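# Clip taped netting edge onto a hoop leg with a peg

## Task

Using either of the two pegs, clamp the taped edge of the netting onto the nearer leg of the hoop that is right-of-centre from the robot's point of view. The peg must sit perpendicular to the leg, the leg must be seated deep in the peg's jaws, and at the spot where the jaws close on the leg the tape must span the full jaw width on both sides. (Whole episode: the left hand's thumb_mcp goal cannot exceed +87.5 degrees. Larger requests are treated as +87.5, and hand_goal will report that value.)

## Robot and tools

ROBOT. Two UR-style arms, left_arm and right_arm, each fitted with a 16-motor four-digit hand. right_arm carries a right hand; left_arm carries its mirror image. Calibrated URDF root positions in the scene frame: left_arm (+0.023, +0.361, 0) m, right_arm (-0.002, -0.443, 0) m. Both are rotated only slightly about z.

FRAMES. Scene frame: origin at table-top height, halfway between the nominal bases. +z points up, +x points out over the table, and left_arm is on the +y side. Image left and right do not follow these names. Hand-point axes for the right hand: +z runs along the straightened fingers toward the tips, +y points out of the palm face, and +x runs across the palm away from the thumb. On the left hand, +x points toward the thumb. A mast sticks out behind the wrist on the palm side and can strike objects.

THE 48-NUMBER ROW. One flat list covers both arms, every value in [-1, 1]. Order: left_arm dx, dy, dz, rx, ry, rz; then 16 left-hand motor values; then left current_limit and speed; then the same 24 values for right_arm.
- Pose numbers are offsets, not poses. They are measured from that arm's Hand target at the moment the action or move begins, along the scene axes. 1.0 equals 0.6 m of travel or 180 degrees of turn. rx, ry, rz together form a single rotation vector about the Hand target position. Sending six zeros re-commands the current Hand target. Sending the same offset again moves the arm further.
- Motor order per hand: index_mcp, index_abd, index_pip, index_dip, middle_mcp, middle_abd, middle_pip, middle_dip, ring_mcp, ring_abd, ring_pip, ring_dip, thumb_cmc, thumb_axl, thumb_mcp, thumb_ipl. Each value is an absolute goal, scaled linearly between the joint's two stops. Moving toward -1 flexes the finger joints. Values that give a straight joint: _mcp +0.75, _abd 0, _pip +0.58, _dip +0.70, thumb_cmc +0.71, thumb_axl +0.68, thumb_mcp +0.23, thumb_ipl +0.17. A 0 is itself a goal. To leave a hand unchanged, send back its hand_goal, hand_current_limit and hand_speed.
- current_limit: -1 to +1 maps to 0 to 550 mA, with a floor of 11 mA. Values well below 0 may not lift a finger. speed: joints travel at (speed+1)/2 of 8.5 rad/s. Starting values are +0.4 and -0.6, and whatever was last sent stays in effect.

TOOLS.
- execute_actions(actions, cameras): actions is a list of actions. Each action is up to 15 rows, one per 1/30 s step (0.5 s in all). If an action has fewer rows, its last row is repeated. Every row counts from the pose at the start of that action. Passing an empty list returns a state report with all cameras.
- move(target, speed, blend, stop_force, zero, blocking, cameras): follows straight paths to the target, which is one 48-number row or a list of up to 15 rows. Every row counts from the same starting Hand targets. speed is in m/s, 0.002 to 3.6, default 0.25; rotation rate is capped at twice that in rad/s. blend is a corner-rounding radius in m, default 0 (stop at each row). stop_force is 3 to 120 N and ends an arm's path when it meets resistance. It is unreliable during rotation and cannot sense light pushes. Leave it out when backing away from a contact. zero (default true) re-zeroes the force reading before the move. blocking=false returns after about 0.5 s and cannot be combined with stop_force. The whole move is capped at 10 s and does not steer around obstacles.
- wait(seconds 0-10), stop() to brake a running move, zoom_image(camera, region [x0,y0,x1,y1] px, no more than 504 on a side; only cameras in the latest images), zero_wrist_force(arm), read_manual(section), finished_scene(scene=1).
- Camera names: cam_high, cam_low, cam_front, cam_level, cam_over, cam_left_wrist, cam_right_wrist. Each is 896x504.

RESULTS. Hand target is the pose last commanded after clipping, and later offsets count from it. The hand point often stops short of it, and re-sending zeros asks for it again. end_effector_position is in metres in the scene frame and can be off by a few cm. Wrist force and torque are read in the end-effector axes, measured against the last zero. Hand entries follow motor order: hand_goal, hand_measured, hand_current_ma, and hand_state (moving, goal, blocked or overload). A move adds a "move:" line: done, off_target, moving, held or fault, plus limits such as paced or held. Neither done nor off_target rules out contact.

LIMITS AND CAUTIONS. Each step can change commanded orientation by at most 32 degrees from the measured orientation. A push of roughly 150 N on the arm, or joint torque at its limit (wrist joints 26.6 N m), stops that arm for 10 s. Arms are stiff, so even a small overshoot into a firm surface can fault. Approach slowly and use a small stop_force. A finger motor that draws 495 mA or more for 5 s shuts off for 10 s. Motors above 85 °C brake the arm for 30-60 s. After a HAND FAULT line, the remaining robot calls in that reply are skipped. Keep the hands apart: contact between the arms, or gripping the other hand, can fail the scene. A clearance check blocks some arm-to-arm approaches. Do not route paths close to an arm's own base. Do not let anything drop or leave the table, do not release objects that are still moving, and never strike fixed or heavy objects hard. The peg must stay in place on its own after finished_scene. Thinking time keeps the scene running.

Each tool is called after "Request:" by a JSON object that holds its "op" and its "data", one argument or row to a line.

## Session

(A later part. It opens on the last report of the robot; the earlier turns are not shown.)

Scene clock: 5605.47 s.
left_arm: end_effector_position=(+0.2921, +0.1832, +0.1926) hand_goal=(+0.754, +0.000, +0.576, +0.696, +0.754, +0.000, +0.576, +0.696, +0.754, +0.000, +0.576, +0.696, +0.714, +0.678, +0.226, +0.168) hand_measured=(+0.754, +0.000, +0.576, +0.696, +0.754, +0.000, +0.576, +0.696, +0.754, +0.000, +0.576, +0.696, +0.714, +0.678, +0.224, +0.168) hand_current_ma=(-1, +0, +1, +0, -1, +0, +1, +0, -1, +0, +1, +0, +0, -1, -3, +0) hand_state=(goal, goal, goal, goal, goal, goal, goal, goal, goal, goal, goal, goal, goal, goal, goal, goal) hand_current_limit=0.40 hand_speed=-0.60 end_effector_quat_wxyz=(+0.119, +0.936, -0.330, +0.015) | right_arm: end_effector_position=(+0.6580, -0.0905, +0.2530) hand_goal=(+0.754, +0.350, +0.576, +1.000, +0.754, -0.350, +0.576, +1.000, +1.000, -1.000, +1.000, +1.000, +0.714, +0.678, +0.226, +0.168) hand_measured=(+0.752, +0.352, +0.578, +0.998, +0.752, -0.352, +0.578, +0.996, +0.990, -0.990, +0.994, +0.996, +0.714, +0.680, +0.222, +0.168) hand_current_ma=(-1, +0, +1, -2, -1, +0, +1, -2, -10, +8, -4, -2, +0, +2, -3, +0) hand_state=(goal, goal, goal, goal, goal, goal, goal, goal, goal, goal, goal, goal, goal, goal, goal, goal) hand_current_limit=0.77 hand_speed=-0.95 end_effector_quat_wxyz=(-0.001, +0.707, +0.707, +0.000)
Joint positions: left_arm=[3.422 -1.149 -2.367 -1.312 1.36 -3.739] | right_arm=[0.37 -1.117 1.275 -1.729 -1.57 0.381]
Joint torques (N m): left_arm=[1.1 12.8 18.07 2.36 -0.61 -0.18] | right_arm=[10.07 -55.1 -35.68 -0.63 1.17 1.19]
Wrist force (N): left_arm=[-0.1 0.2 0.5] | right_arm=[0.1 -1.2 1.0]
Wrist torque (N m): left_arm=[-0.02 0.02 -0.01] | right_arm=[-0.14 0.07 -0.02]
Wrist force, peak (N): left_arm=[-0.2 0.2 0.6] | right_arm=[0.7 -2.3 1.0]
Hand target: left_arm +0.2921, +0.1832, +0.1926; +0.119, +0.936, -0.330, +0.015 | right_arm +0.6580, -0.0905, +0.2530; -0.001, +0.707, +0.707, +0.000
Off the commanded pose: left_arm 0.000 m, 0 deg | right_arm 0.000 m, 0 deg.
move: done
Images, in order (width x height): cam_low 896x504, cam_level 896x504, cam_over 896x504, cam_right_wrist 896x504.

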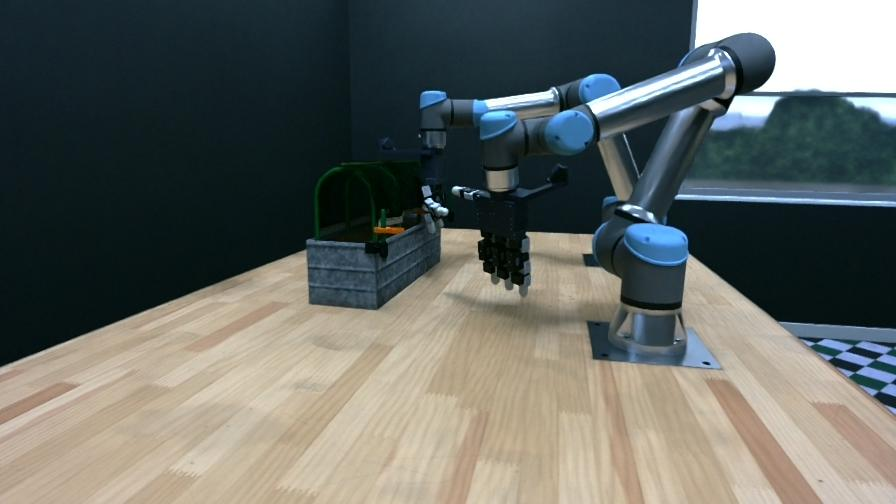

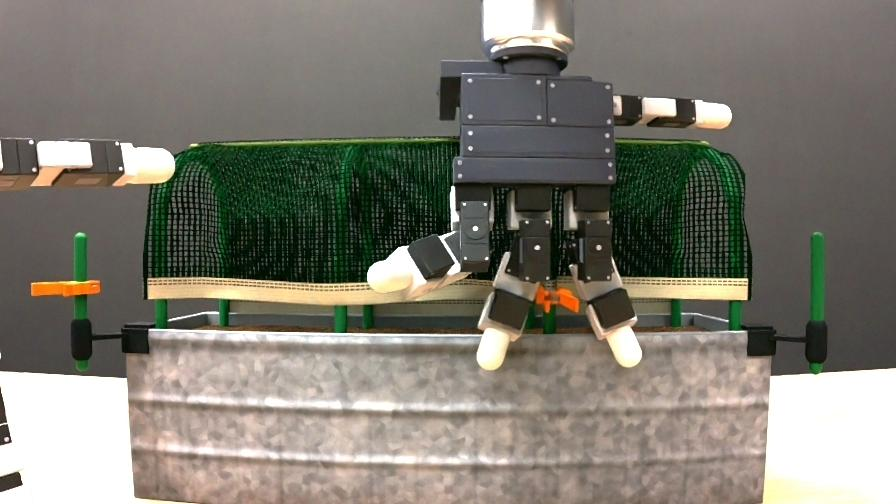

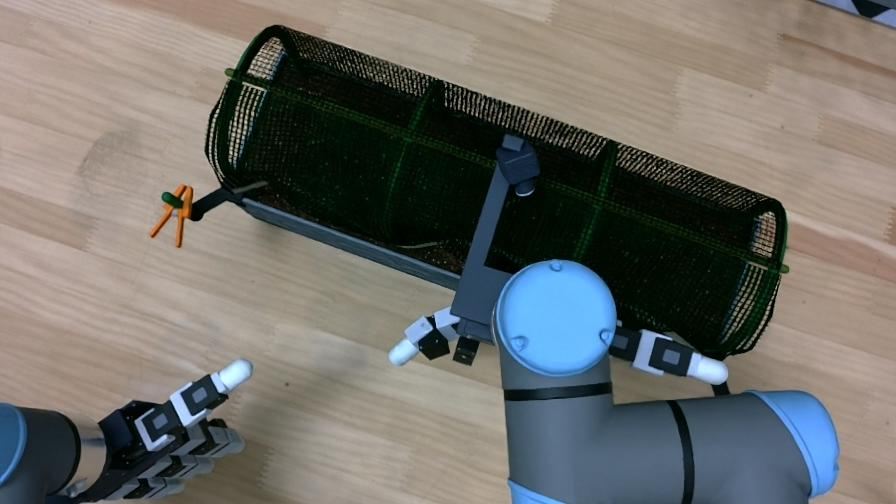

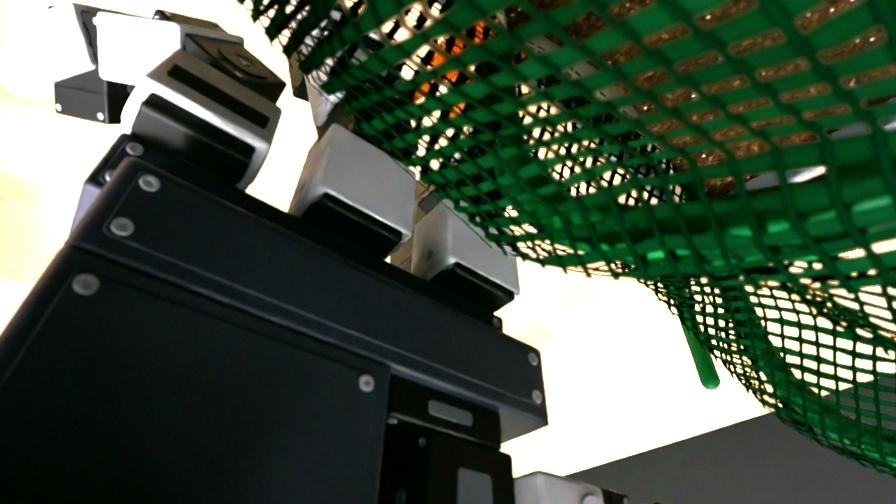

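Request:
{"op": "move", "data": {
  "target": [0,0,0,0,0,0,0.754,0,0.576,0.696,0.754,0,0.576,0.696,0.754,0,0.576,0.696,0.714,0.678,0.226,0.168,0.4,-0.6,0,0,0,0,0,0,0.754,-0.4,0.576,1,0.754,0.4,0.576,1,1,-1,1,1,0.714,0.678,0.226,0.168,0.77,-0.97],
  "speed": 0.03,
  "cameras": ["cam_low", "cam_level"]
}}

Request:
{"op": "zoom_image", "data": {
  "camera": "cam_level",
  "region": [500, 250, 610, 330]
}}

Request:
{"op": "zoom_image", "data": {
  "camera": "cam_low",
  "region": [404, 190, 444, 222]
}}

Scene clock: 5624.13 s.
left_arm: end_effector_position=(+0.2921, +0.1832, +0.1926) hand_goal=(+0.754, +0.000, +0.576, +0.696, +0.754, +0.000, +0.576, +0.696, +0.754, +0.000, +0.576, +0.696, +0.714, +0.678, +0.226, +0.168) hand_measured=(+0.754, +0.000, +0.576, +0.696, +0.754, +0.000, +0.576, +0.696, +0.754, +0.000, +0.576, +0.696, +0.714, +0.678, +0.224, +0.168) hand_current_ma=(-1, +0, +1, +0, -1, +0, +1, +0, -1, +0, +1, +0, +0, -1, -3, +0) hand_state=(goal, goal, goal, goal, goal, goal, goal, goal, goal, goal, goal, goal, goal, goal, goal, goal) hand_current_limit=0.40 hand_speed=-0.60 end_effector_quat_wxyz=(+0.119, +0.936, -0.330, +0.015) | right_arm: end_effector_position=(+0.6580, -0.0905, +0.2530) hand_goal=(+0.754, -0.400, +0.576, +1.000, +0.754, +0.400, +0.576, +1.000, +1.000, -1.000, +1.000, +1.000, +0.714, +0.678, +0.226, +0.168) hand_measured=(+0.760, +0.082, +0.578, +0.998, +0.758, -0.090, +0.578, +0.996, +0.990, -0.990, +0.994, +0.996, +0.714, +0.680, +0.222, +0.168) hand_current_ma=(+6, +485, +1, -1, +2, -487, +1, -2, -10, +8, -4, -2, +0, +2, -3, +0) hand_state=(goal, blocked, goal, goal, goal, blocked, goal, goal, goal, goal, goal, goal, goal, goal, goal, goal) hand_current_limit=0.77 hand_speed=-0.97 end_effector_quat_wxyz=(-0.001, +0.707, +0.707, +0.000)
Joint positions: left_arm=[3.422 -1.149 -2.367 -1.312 1.36 -3.739] | right_arm=[0.37 -1.117 1.275 -1.729 -1.57 0.381]
Joint torques (N m): left_arm=[1.49 12.52 17.81 2.46 -0.64 -0.16] | right_arm=[9.29 -55.07 -35.49 -1.15 -0.08 -1.13]
Wrist force (N): left_arm=[0.0 0.0 0.4] | right_arm=[0.0 -3.2 1.0]
Wrist torque (N m): left_arm=[-0.04 0.01 0.00] | right_arm=[-0.13 0.04 -0.02]
Wrist force, peak (N): left_arm=[-0.2 0.1 0.6] | right_arm=[0.0 -3.2 1.0]
Hand target: left_arm +0.2921, +0.1832, +0.1926; +0.119, +0.936, -0.330, +0.015 | right_arm +0.6580, -0.0905, +0.2530; -0.001, +0.707, +0.707, +0.000
Off the commanded pose: left_arm 0.000 m, 0 deg | right_arm 0.000 m, 0 deg.
move: done
Images, in order (width x height): cam_low 896x504, cam_level 896x504.

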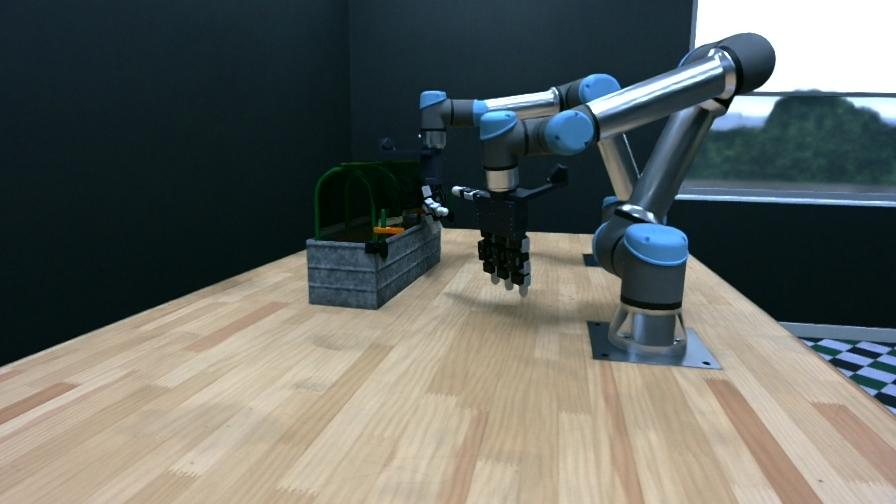

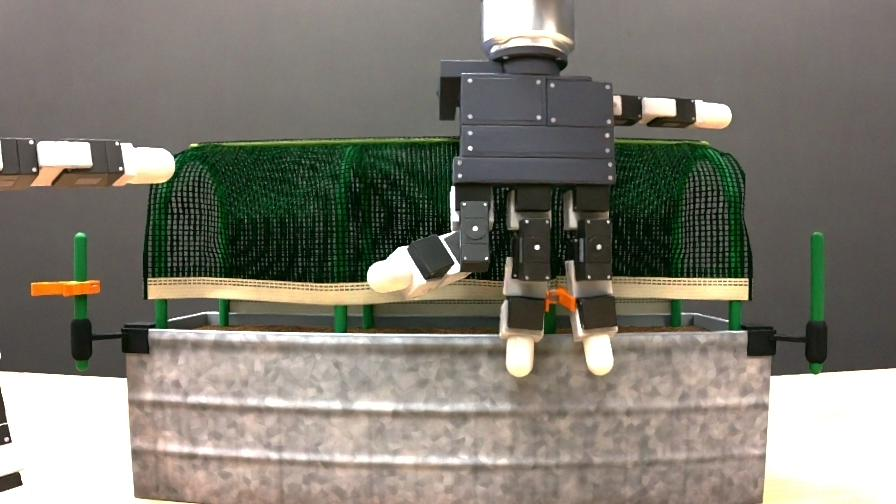

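Scaled by 4.582.

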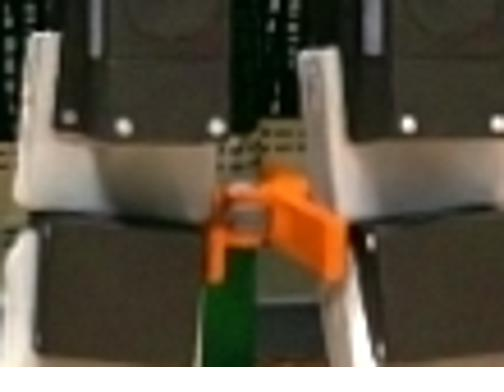

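Scaled by 12.600.

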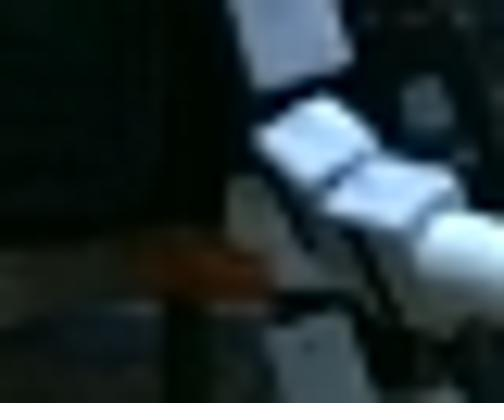

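Request:
{"op": "move", "data": {
  "target": [0,0,0,0,0,0,0.754,0,0.576,0.696,0.754,0,0.576,0.696,0.754,0,0.576,0.696,0.714,0.678,0.226,0.168,0.4,-0.6,0.0137,0,-0.0012,0,0.0389,0,0.754,-0.4,0.576,1,0.754,0.4,0.576,1,1,-1,1,1,0.714,0.678,0.226,0.168,0.77,-0.97],
  "speed": 0.01,
  "stop_force": 12,
  "cameras": ["cam_low", "cam_level", "cam_over", "cam_right_wrist"]
}}

Request:
{"op": "zoom_image", "data": {
  "camera": "cam_level",
  "region": [500, 250, 610, 330]
}}

Request:
{"op": "zoom_image", "data": {
  "camera": "cam_low",
  "region": [404, 190, 444, 222]
}}

Scene clock: 5658.87 s.
left_arm: end_effector_position=(+0.2921, +0.1832, +0.1926) hand_goal=(+0.754, +0.000, +0.576, +0.696, +0.754, +0.000, +0.576, +0.696, +0.754, +0.000, +0.576, +0.696, +0.714, +0.678, +0.226, +0.168) hand_measured=(+0.754, +0.000, +0.576, +0.696, +0.754, +0.000, +0.576, +0.696, +0.754, +0.000, +0.576, +0.696, +0.714, +0.678, +0.224, +0.168) hand_current_ma=(-1, +0, +1, +0, -1, +0, +1, +0, -1, +0, +1, +0, +0, -1, -3, +0) hand_state=(goal, goal, goal, goal, goal, goal, goal, goal, goal, goal, goal, goal, goal, goal, goal, goal) hand_current_limit=0.40 hand_speed=-0.60 end_effector_quat_wxyz=(+0.119, +0.936, -0.330, +0.015) | right_arm: end_effector_position=(+0.6662, -0.0905, +0.2523) hand_goal=(+0.754, -0.400, +0.576, +1.000, +0.754, +0.400, +0.576, +1.000, +1.000, -1.000, +1.000, +1.000, +0.714, +0.678, +0.226, +0.168) hand_measured=(+0.770, +0.082, +0.580, +0.998, +0.768, -0.090, +0.578, +0.996, +0.990, -0.990, +0.994, +0.996, +0.714, +0.680, +0.222, +0.168) hand_current_ma=(+23, +487, +2, -1, +17, -487, +1, -2, -10, +8, -4, -2, +0, +2, -3, +0) hand_state=(goal, blocked, goal, goal, goal, blocked, goal, goal, goal, goal, goal, goal, goal, goal, goal, goal) hand_current_limit=0.77 hand_speed=-0.97 end_effector_quat_wxyz=(-0.044, +0.705, +0.706, -0.043)
Joint positions: left_arm=[3.422 -1.149 -2.367 -1.312 1.36 -3.739] | right_arm=[0.35 -1.041 1.111 -1.526 -1.526 0.359]
Joint torques (N m): left_arm=[1.14 13.05 18.31 2.46 -0.59 -0.11] | right_arm=[-5.44 -59.15 -15.5 -4.6 -1.15 0.18]
Wrist force (N): left_arm=[0.0 0.1 0.4] | right_arm=[0.4 -4.3 1.6]
Wrist torque (N m): left_arm=[-0.03 0.01 0.00] | right_arm=[-0.09 0.03 0.00]
Wrist force, peak (N): left_arm=[-0.3 0.4 0.4] | right_arm=[0.0 -5.0 1.8]
Hand target: left_arm +0.2921, +0.1832, +0.1926; +0.119, +0.936, -0.330, +0.015 | right_arm +0.6662, -0.0905, +0.2523; -0.044, +0.705, +0.706, -0.043
Off the commanded pose: left_arm 0.000 m, 0 deg | right_arm 0.000 m, 0 deg.
move: done
Images, in order (width x height): cam_low 896x504, cam_level 896x504, cam_over 896x504, cam_right_wrist 896x504.

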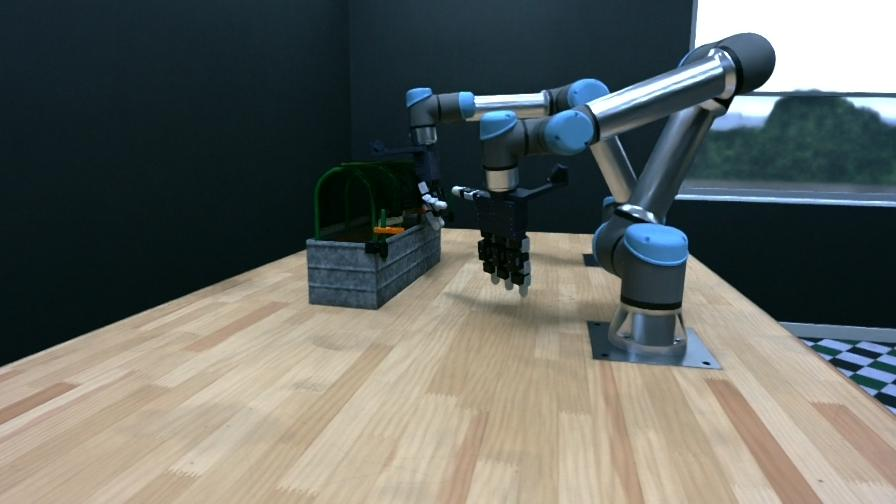

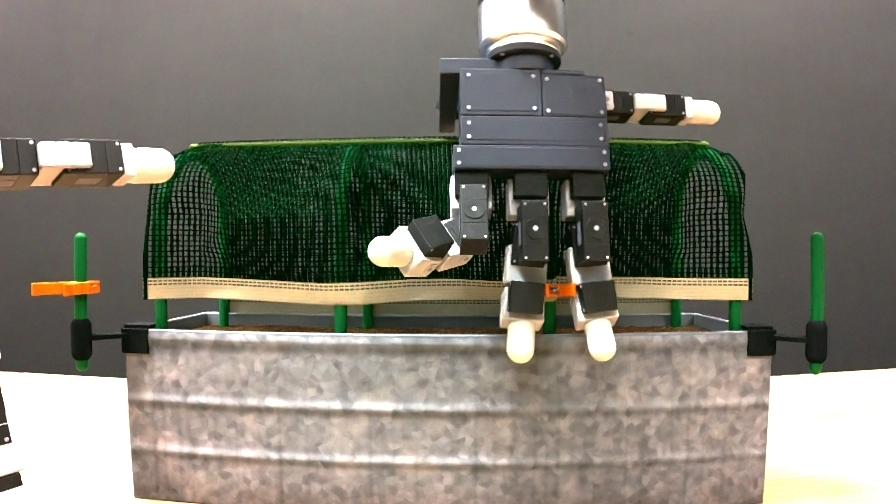

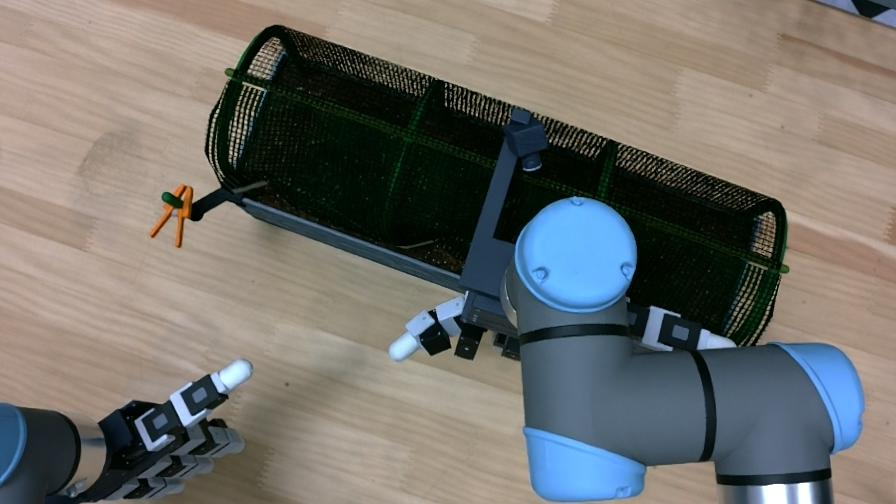

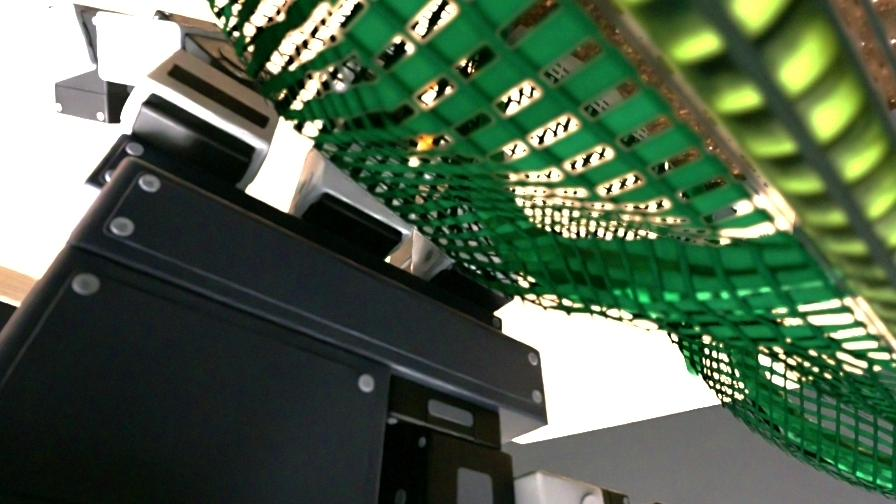

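Scaled by 4.582.

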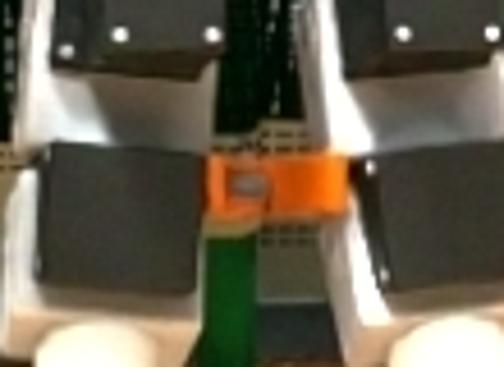

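Scaled by 12.600.

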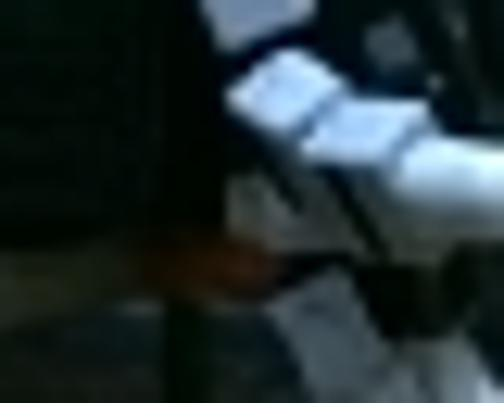

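Request:
{"op": "move", "data": {
  "target": [0,0,0,0,0,0,0.754,0,0.576,0.696,0.754,0,0.576,0.696,0.754,0,0.576,0.696,0.714,0.678,0.226,0.168,0.4,-0.6,0,0,0,0,0,0,0.754,0.2,0.576,1,0.754,-0.2,0.576,1,1,-1,1,1,0.714,0.678,0.226,0.168,0.77,-0.98],
  "speed": 0.01,
  "cameras": ["cam_low", "cam_level"]
}}

Request:
{"op": "zoom_image", "data": {
  "camera": "cam_level",
  "region": [500, 250, 610, 330]
}}

Request:
{"op": "zoom_image", "data": {
  "camera": "cam_low",
  "region": [404, 190, 444, 222]
}}

Scene clock: 5678.37 s.
left_arm: end_effector_position=(+0.2921, +0.1832, +0.1926) hand_goal=(+0.754, +0.000, +0.576, +0.696, +0.754, +0.000, +0.576, +0.696, +0.754, +0.000, +0.576, +0.696, +0.714, +0.678, +0.226, +0.168) hand_measured=(+0.754, +0.000, +0.576, +0.696, +0.754, +0.000, +0.576, +0.696, +0.754, +0.000, +0.576, +0.696, +0.714, +0.678, +0.224, +0.168) hand_current_ma=(-1, +0, +1, +0, -1, +0, +1, +0, -1, +0, +1, +0, +0, -1, -3, +0) hand_state=(goal, goal, goal, goal, goal, goal, goal, goal, goal, goal, goal, goal, goal, goal, goal, goal) hand_current_limit=0.40 hand_speed=-0.60 end_effector_quat_wxyz=(+0.119, +0.936, -0.330, +0.015) | right_arm: end_effector_position=(+0.6662, -0.0905, +0.2523) hand_goal=(+0.754, +0.200, +0.576, +1.000, +0.754, -0.200, +0.576, +1.000, +1.000, -1.000, +1.000, +1.000, +0.714, +0.678, +0.226, +0.168) hand_measured=(+0.770, +0.082, +0.580, +0.998, +0.768, -0.090, +0.578, +0.996, +0.990, -0.990, +0.994, +0.996, +0.714, +0.680, +0.222, +0.168) hand_current_ma=(+23, +333, +2, -1, +17, -333, +1, -2, -10, +8, -4, -2, +0, +2, -3, +0) hand_state=(goal, moving, goal, goal, goal, moving, goal, goal, goal, goal, goal, goal, goal, goal, goal, goal) hand_current_limit=0.77 hand_speed=-0.98 end_effector_quat_wxyz=(-0.044, +0.705, +0.706, -0.043)
Joint positions: left_arm=[3.422 -1.149 -2.367 -1.312 1.36 -3.739] | right_arm=[0.35 -1.041 1.111 -1.526 -1.526 0.359]
Joint torques (N m): left_arm=[1.64 12.96 18.05 2.28 -0.65 -0.18] | right_arm=[9.2 -58.59 -17.05 -4.09 -1.45 1.22]
Wrist force (N): left_arm=[-0.2 0.3 0.3] | right_arm=[0.1 -4.5 1.5]
Wrist torque (N m): left_arm=[0.01 0.03 -0.02] | right_arm=[-0.13 0.07 -0.03]
Wrist force, peak (N): left_arm=[-0.3 0.4 0.5] | right_arm=[0.0 -4.7 2.1]
Hand target: left_arm +0.2921, +0.1832, +0.1926; +0.119, +0.936, -0.330, +0.015 | right_arm +0.6662, -0.0905, +0.2523; -0.044, +0.705, +0.706, -0.043
Off the commanded pose: left_arm 0.000 m, 0 deg | right_arm 0.000 m, 0 deg.
move: done
Images, in order (width x height): cam_low 896x504, cam_level 896x504.

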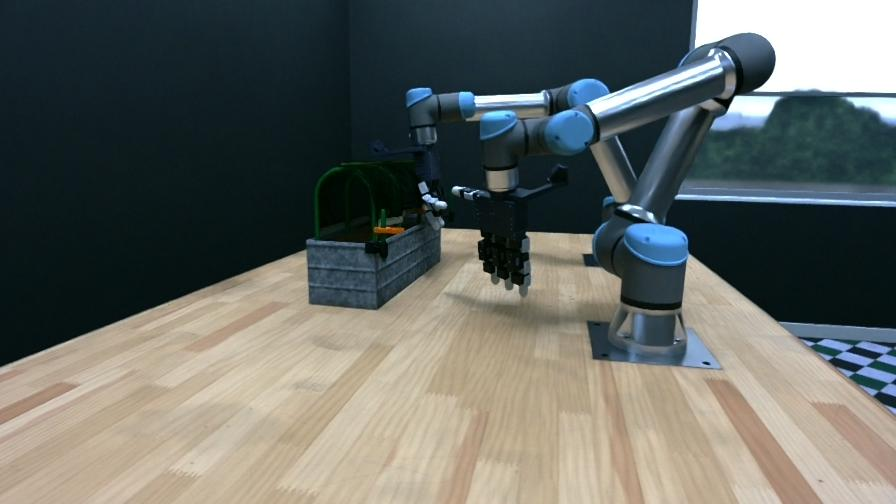

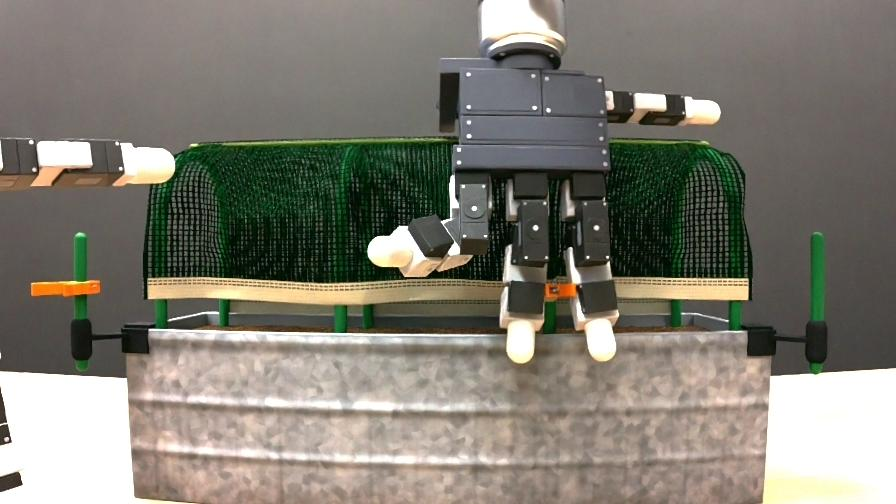

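Scaled by 4.582.

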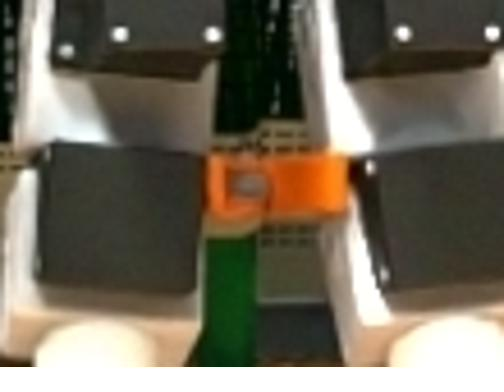

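Scaled by 12.600.

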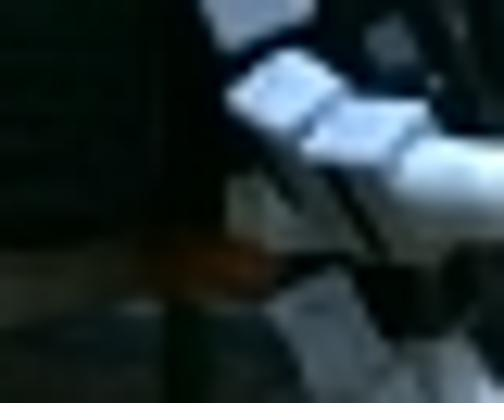

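Request:
{"op": "wait", "data": {
  "seconds": 3,
  "cameras": ["cam_level", "cam_low"]
}}

Request:
{"op": "zoom_image", "data": {
  "camera": "cam_level",
  "region": [500, 250, 610, 330]
}}

Request:
{"op": "zoom_image", "data": {
  "camera": "cam_low",
  "region": [404, 190, 444, 222]
}}

Scene clock: 5692.13 s.
left_arm: end_effector_position=(+0.2921, +0.1832, +0.1926) hand_goal=(+0.754, +0.000, +0.576, +0.696, +0.754, +0.000, +0.576, +0.696, +0.754, +0.000, +0.576, +0.696, +0.714, +0.678, +0.226, +0.168) hand_measured=(+0.754, +0.000, +0.576, +0.696, +0.754, +0.000, +0.576, +0.696, +0.754, +0.000, +0.576, +0.696, +0.714, +0.678, +0.224, +0.168) hand_current_ma=(-1, +0, +1, +0, -1, +0, +1, +0, -1, +0, +1, +0, +0, -1, -3, +0) hand_state=(goal, goal, goal, goal, goal, goal, goal, goal, goal, goal, goal, goal, goal, goal, goal, goal) hand_current_limit=0.40 hand_speed=-0.60 end_effector_quat_wxyz=(+0.119, +0.936, -0.330, +0.015) | right_arm: end_effector_position=(+0.6662, -0.0905, +0.2523) hand_goal=(+0.754, +0.200, +0.576, +1.000, +0.754, -0.200, +0.576, +1.000, +1.000, -1.000, +1.000, +1.000, +0.714, +0.678, +0.226, +0.168) hand_measured=(+0.754, +0.196, +0.578, +0.998, +0.754, -0.196, +0.578, +0.996, +0.990, -0.990, +0.994, +0.996, +0.714, +0.680, +0.222, +0.168) hand_current_ma=(+0, -3, +1, -1, +0, +3, +1, -2, -10, +8, -4, -2, +0, +2, -3, +0) hand_state=(goal, goal, goal, goal, goal, goal, goal, goal, goal, goal, goal, goal, goal, goal, goal, goal) hand_current_limit=0.77 hand_speed=-0.98 end_effector_quat_wxyz=(-0.044, +0.705, +0.706, -0.043)
Joint positions: left_arm=[3.422 -1.149 -2.367 -1.312 1.36 -3.739] | right_arm=[0.35 -1.041 1.111 -1.526 -1.526 0.359]
Joint torques (N m): left_arm=[0.99 13.29 17.75 2.32 -0.51 -0.13] | right_arm=[9.05 -55.98 -17.24 -3.37 -0.98 1.3]
Wrist force (N): left_arm=[0.0 0.1 0.4] | right_arm=[-0.1 -1.5 0.8]
Wrist torque (N m): left_arm=[-0.02 0.01 0.00] | right_arm=[-0.19 0.10 -0.04]
Wrist force, peak (N): left_arm=[-0.1 0.4 0.6] | right_arm=[0.0 -5.0 1.7]
Hand target: left_arm +0.2921, +0.1832, +0.1926; +0.119, +0.936, -0.330, +0.015 | right_arm +0.6662, -0.0905, +0.2523; -0.044, +0.705, +0.706, -0.043
Off the commanded pose: left_arm 0.000 m, 0 deg | right_arm 0.000 m, 0 deg.
wait: 3.00 s; at rest from the start
Images, in order (width x height): cam_low 896x504, cam_level 896x504.

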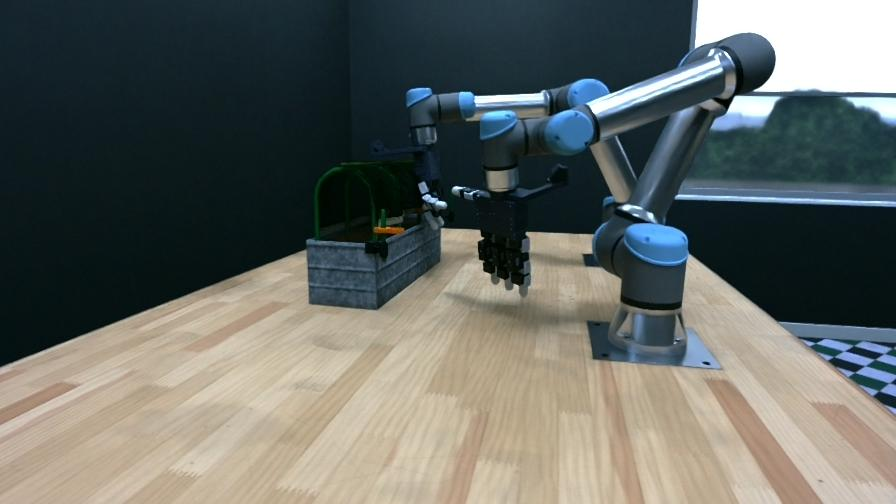

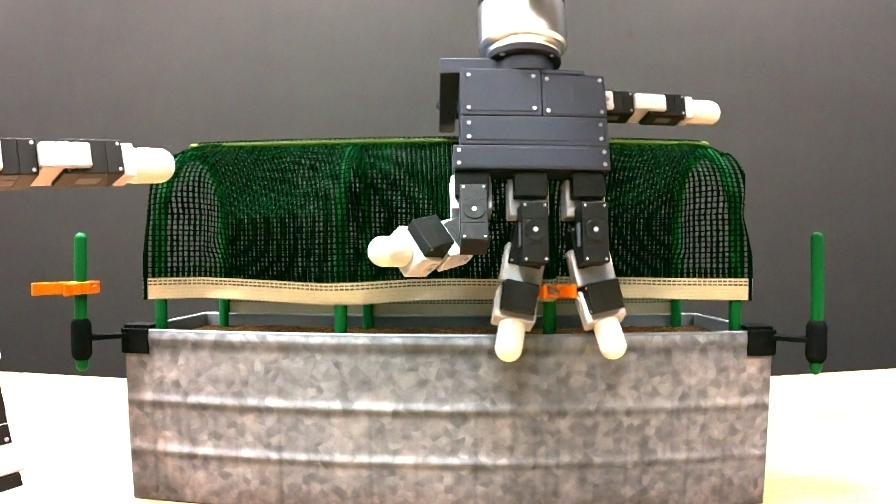

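Scaled by 4.582.

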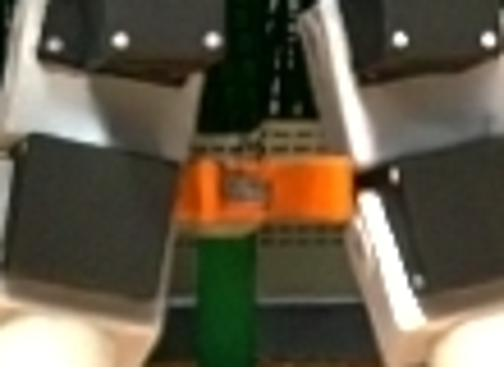

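Scaled by 12.600.

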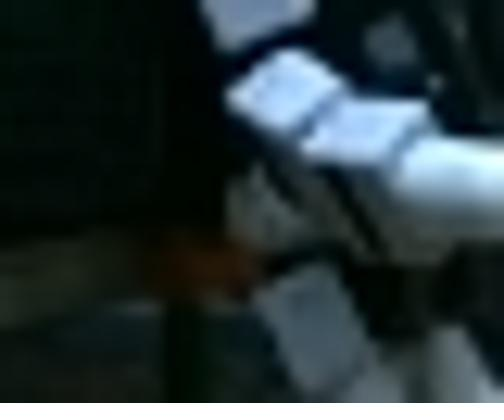

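Request:
{"op": "move", "data": {
  "target": [
    [0,0,0,0,0,0,0.754,0,0.576,0.696,0.754,0,0.576,0.696,0.754,0,0.576,0.696,0.714,0.678,0.226,0.168,0.4,-0.6,0,0,0,0,0,0,0.754,0.5,0.576,1,0.754,-0.5,0.576,1,1,-1,1,1,0.714,0.678,0.226,0.168,0.77,-0.97],
    [0,0,0,0,0,0,0.754,0,0.576,0.696,0.754,0,0.576,0.696,0.754,0,0.576,0.696,0.714,0.678,0.226,0.168,0.4,-0.6,-0.16,0,0.02,0,0,0,0.754,0.5,0.576,1,0.754,-0.5,0.576,1,1,-1,1,1,0.714,0.678,0.226,0.168,0.77,-0.97],
    [0,0,0,0,0,0,0.754,0,0.576,0.696,0.754,0,0.576,0.696,0.754,0,0.576,0.696,0.714,0.678,0.226,0.168,0.4,-0.6,-0.18,-0.28,0.1,0,-0.0389,0,0.754,0.5,0.576,1,0.754,-0.5,0.576,1,1,-1,1,1,0.714,0.678,0.226,0.168,0.77,-0.97]
  ],
  "speed": [0.03, 0.03, 0.1],
  "cameras": ["cam_low", "cam_level", "cam_over", "cam_front", "cam_high"]
}}

Request:
{"op": "zoom_image", "data": {
  "camera": "cam_level",
  "region": [526, 268, 586, 318]
}}

Request:
{"op": "zoom_image", "data": {
  "camera": "cam_front",
  "region": [485, 250, 535, 300]
}}

Request:
{"op": "zoom_image", "data": {
  "camera": "cam_over",
  "region": [520, 270, 575, 325]
}}

Request:
{"op": "zoom_image", "data": {
  "camera": "cam_low",
  "region": [400, 194, 450, 234]
}}

Scene clock: 5725.77 s.
left_arm: end_effector_position=(+0.2921, +0.1832, +0.1926) hand_goal=(+0.754, +0.000, +0.576, +0.696, +0.754, +0.000, +0.576, +0.696, +0.754, +0.000, +0.576, +0.696, +0.714, +0.678, +0.226, +0.168) hand_measured=(+0.754, +0.000, +0.576, +0.696, +0.754, +0.000, +0.576, +0.696, +0.754, +0.000, +0.576, +0.696, +0.714, +0.678, +0.224, +0.168) hand_current_ma=(-1, +0, +1, +0, -1, +0, +1, +0, -1, +0, +1, +0, +0, -1, -3, +0) hand_state=(goal, goal, goal, goal, goal, goal, goal, goal, goal, goal, goal, goal, goal, goal, goal, goal) hand_current_limit=0.40 hand_speed=-0.60 end_effector_quat_wxyz=(+0.119, +0.936, -0.330, +0.015) | right_arm: end_effector_position=(+0.5582, -0.2585, +0.3123) hand_goal=(+0.754, +0.500, +0.576, +1.000, +0.754, -0.500, +0.576, +1.000, +1.000, -1.000, +1.000, +1.000, +0.714, +0.678, +0.226, +0.168) hand_measured=(+0.754, +0.494, +0.578, +0.998, +0.754, -0.494, +0.578, +0.996, +0.990, -0.990, +0.994, +0.996, +0.714, +0.680, +0.222, +0.168) hand_current_ma=(+0, -4, +1, -1, +0, +5, +1, -2, -10, +8, -4, -2, +0, +2, -3, +0) hand_state=(goal, goal, goal, goal, goal, goal, goal, goal, goal, goal, goal, goal, goal, goal, goal, goal) hand_current_limit=0.77 hand_speed=-0.97 end_effector_quat_wxyz=(+0.000, +0.707, +0.707, +0.000)
Joint positions: left_arm=[3.422 -1.149 -2.367 -1.312 1.36 -3.739] | right_arm=[0.138 -1.544 1.66 -1.686 -1.57 0.149]
Joint torques (N m): left_arm=[0.81 13.91 17.73 2.42 -0.54 -0.11] | right_arm=[8.66 -17.95 -37.74 -0.47 1.85 1.76]
Wrist force (N): left_arm=[-0.2 0.2 0.4] | right_arm=[0.6 -1.7 0.5]
Wrist torque (N m): left_arm=[-0.01 0.04 -0.02] | right_arm=[-0.19 -0.02 -0.11]
Wrist force, peak (N): left_arm=[0.0 0.3 0.6] | right_arm=[1.5 -1.6 0.9]
Hand target: left_arm +0.2921, +0.1832, +0.1926; +0.119, +0.936, -0.330, +0.015 | right_arm +0.5582, -0.2585, +0.3123; -0.001, +0.707, +0.707, +0.000
Off the commanded pose: left_arm 0.000 m, 0 deg | right_arm 0.000 m, 0 deg.
move: done
Images, in order (width x height): cam_high 896x504, cam_low 896x504, cam_front 896x504, cam_level 896x504, cam_over 896x504.

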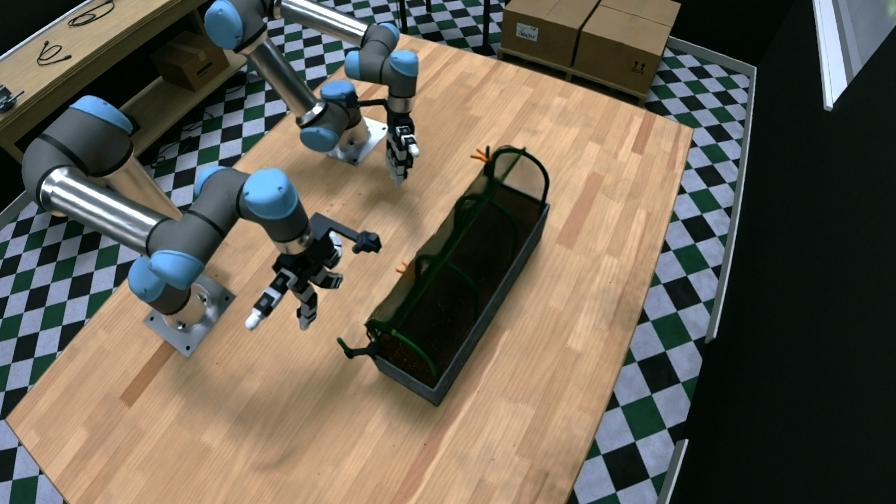

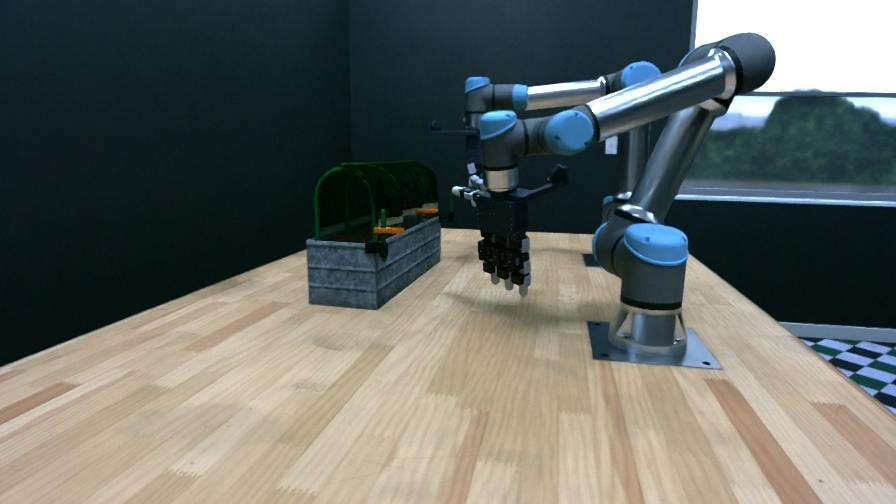

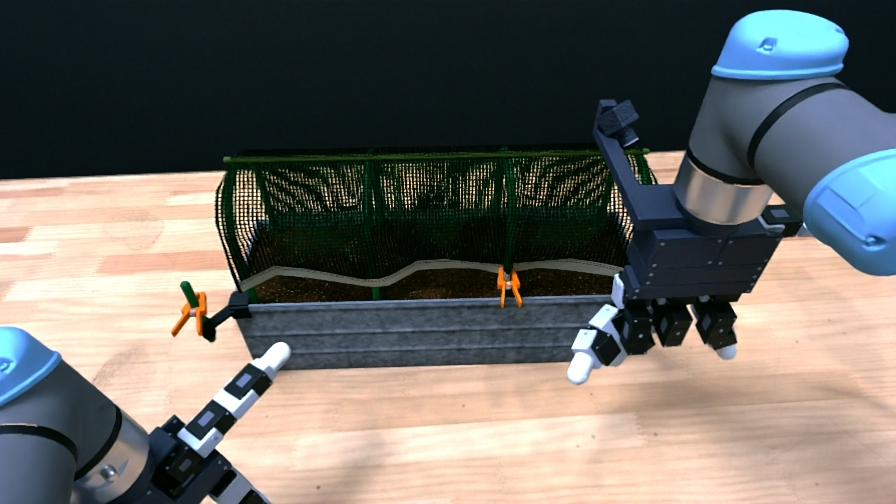

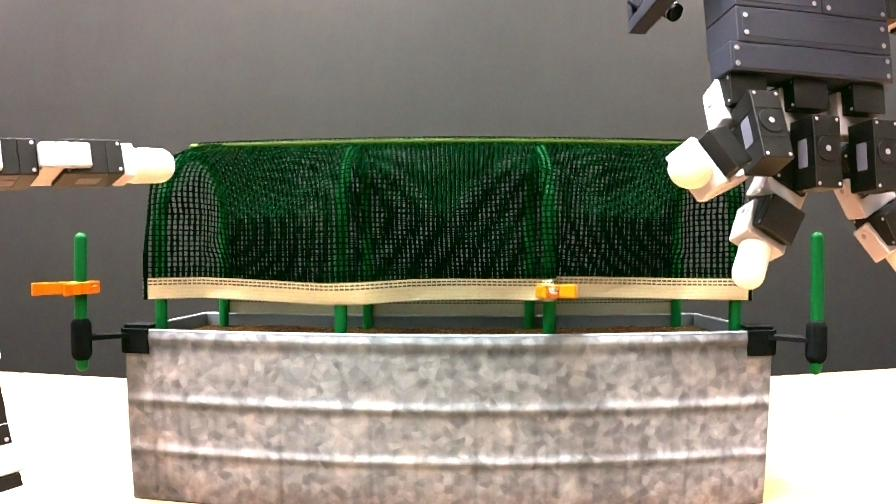

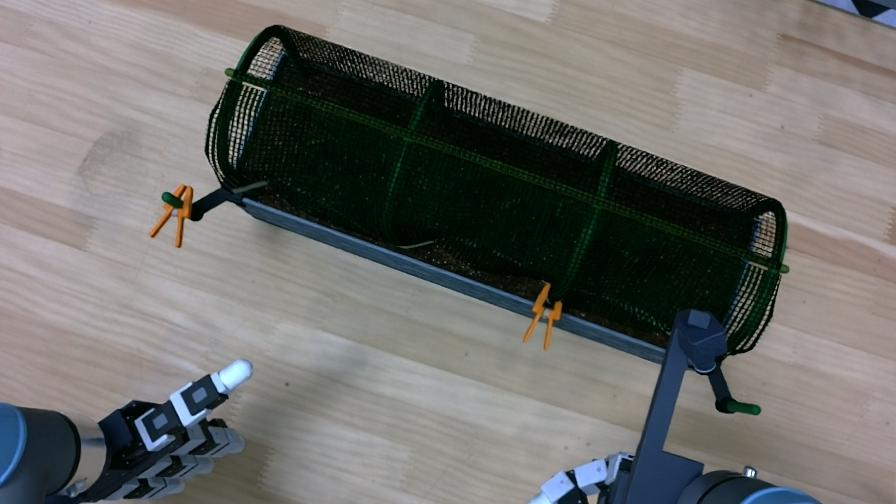

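Scaled by 8.400.

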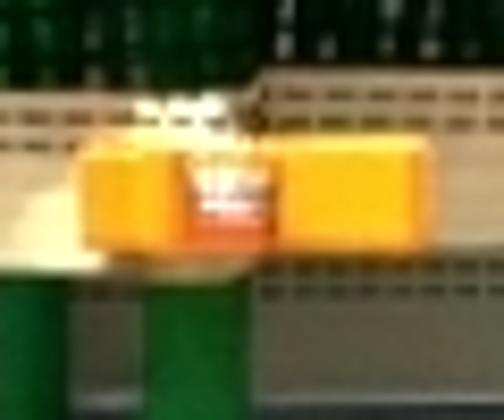

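Scaled by 10.080.

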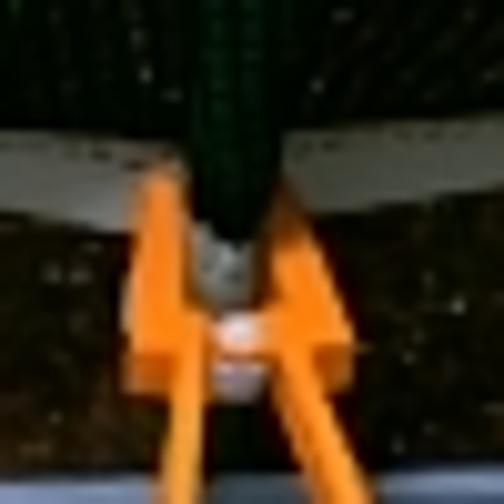

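Scaled by 9.164.

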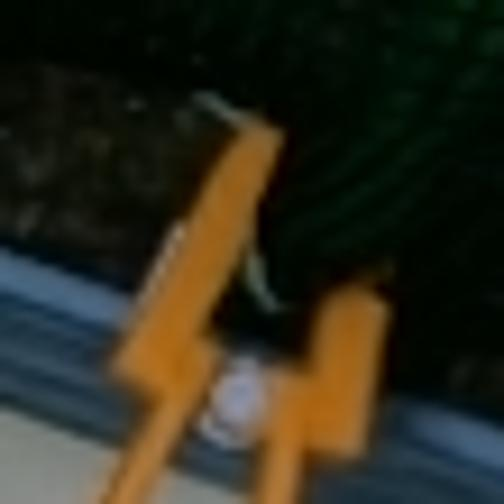

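Scaled by 10.080.

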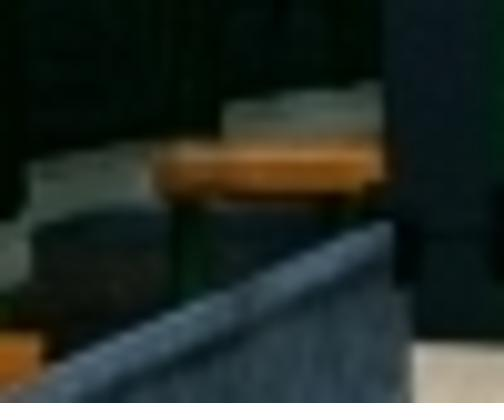

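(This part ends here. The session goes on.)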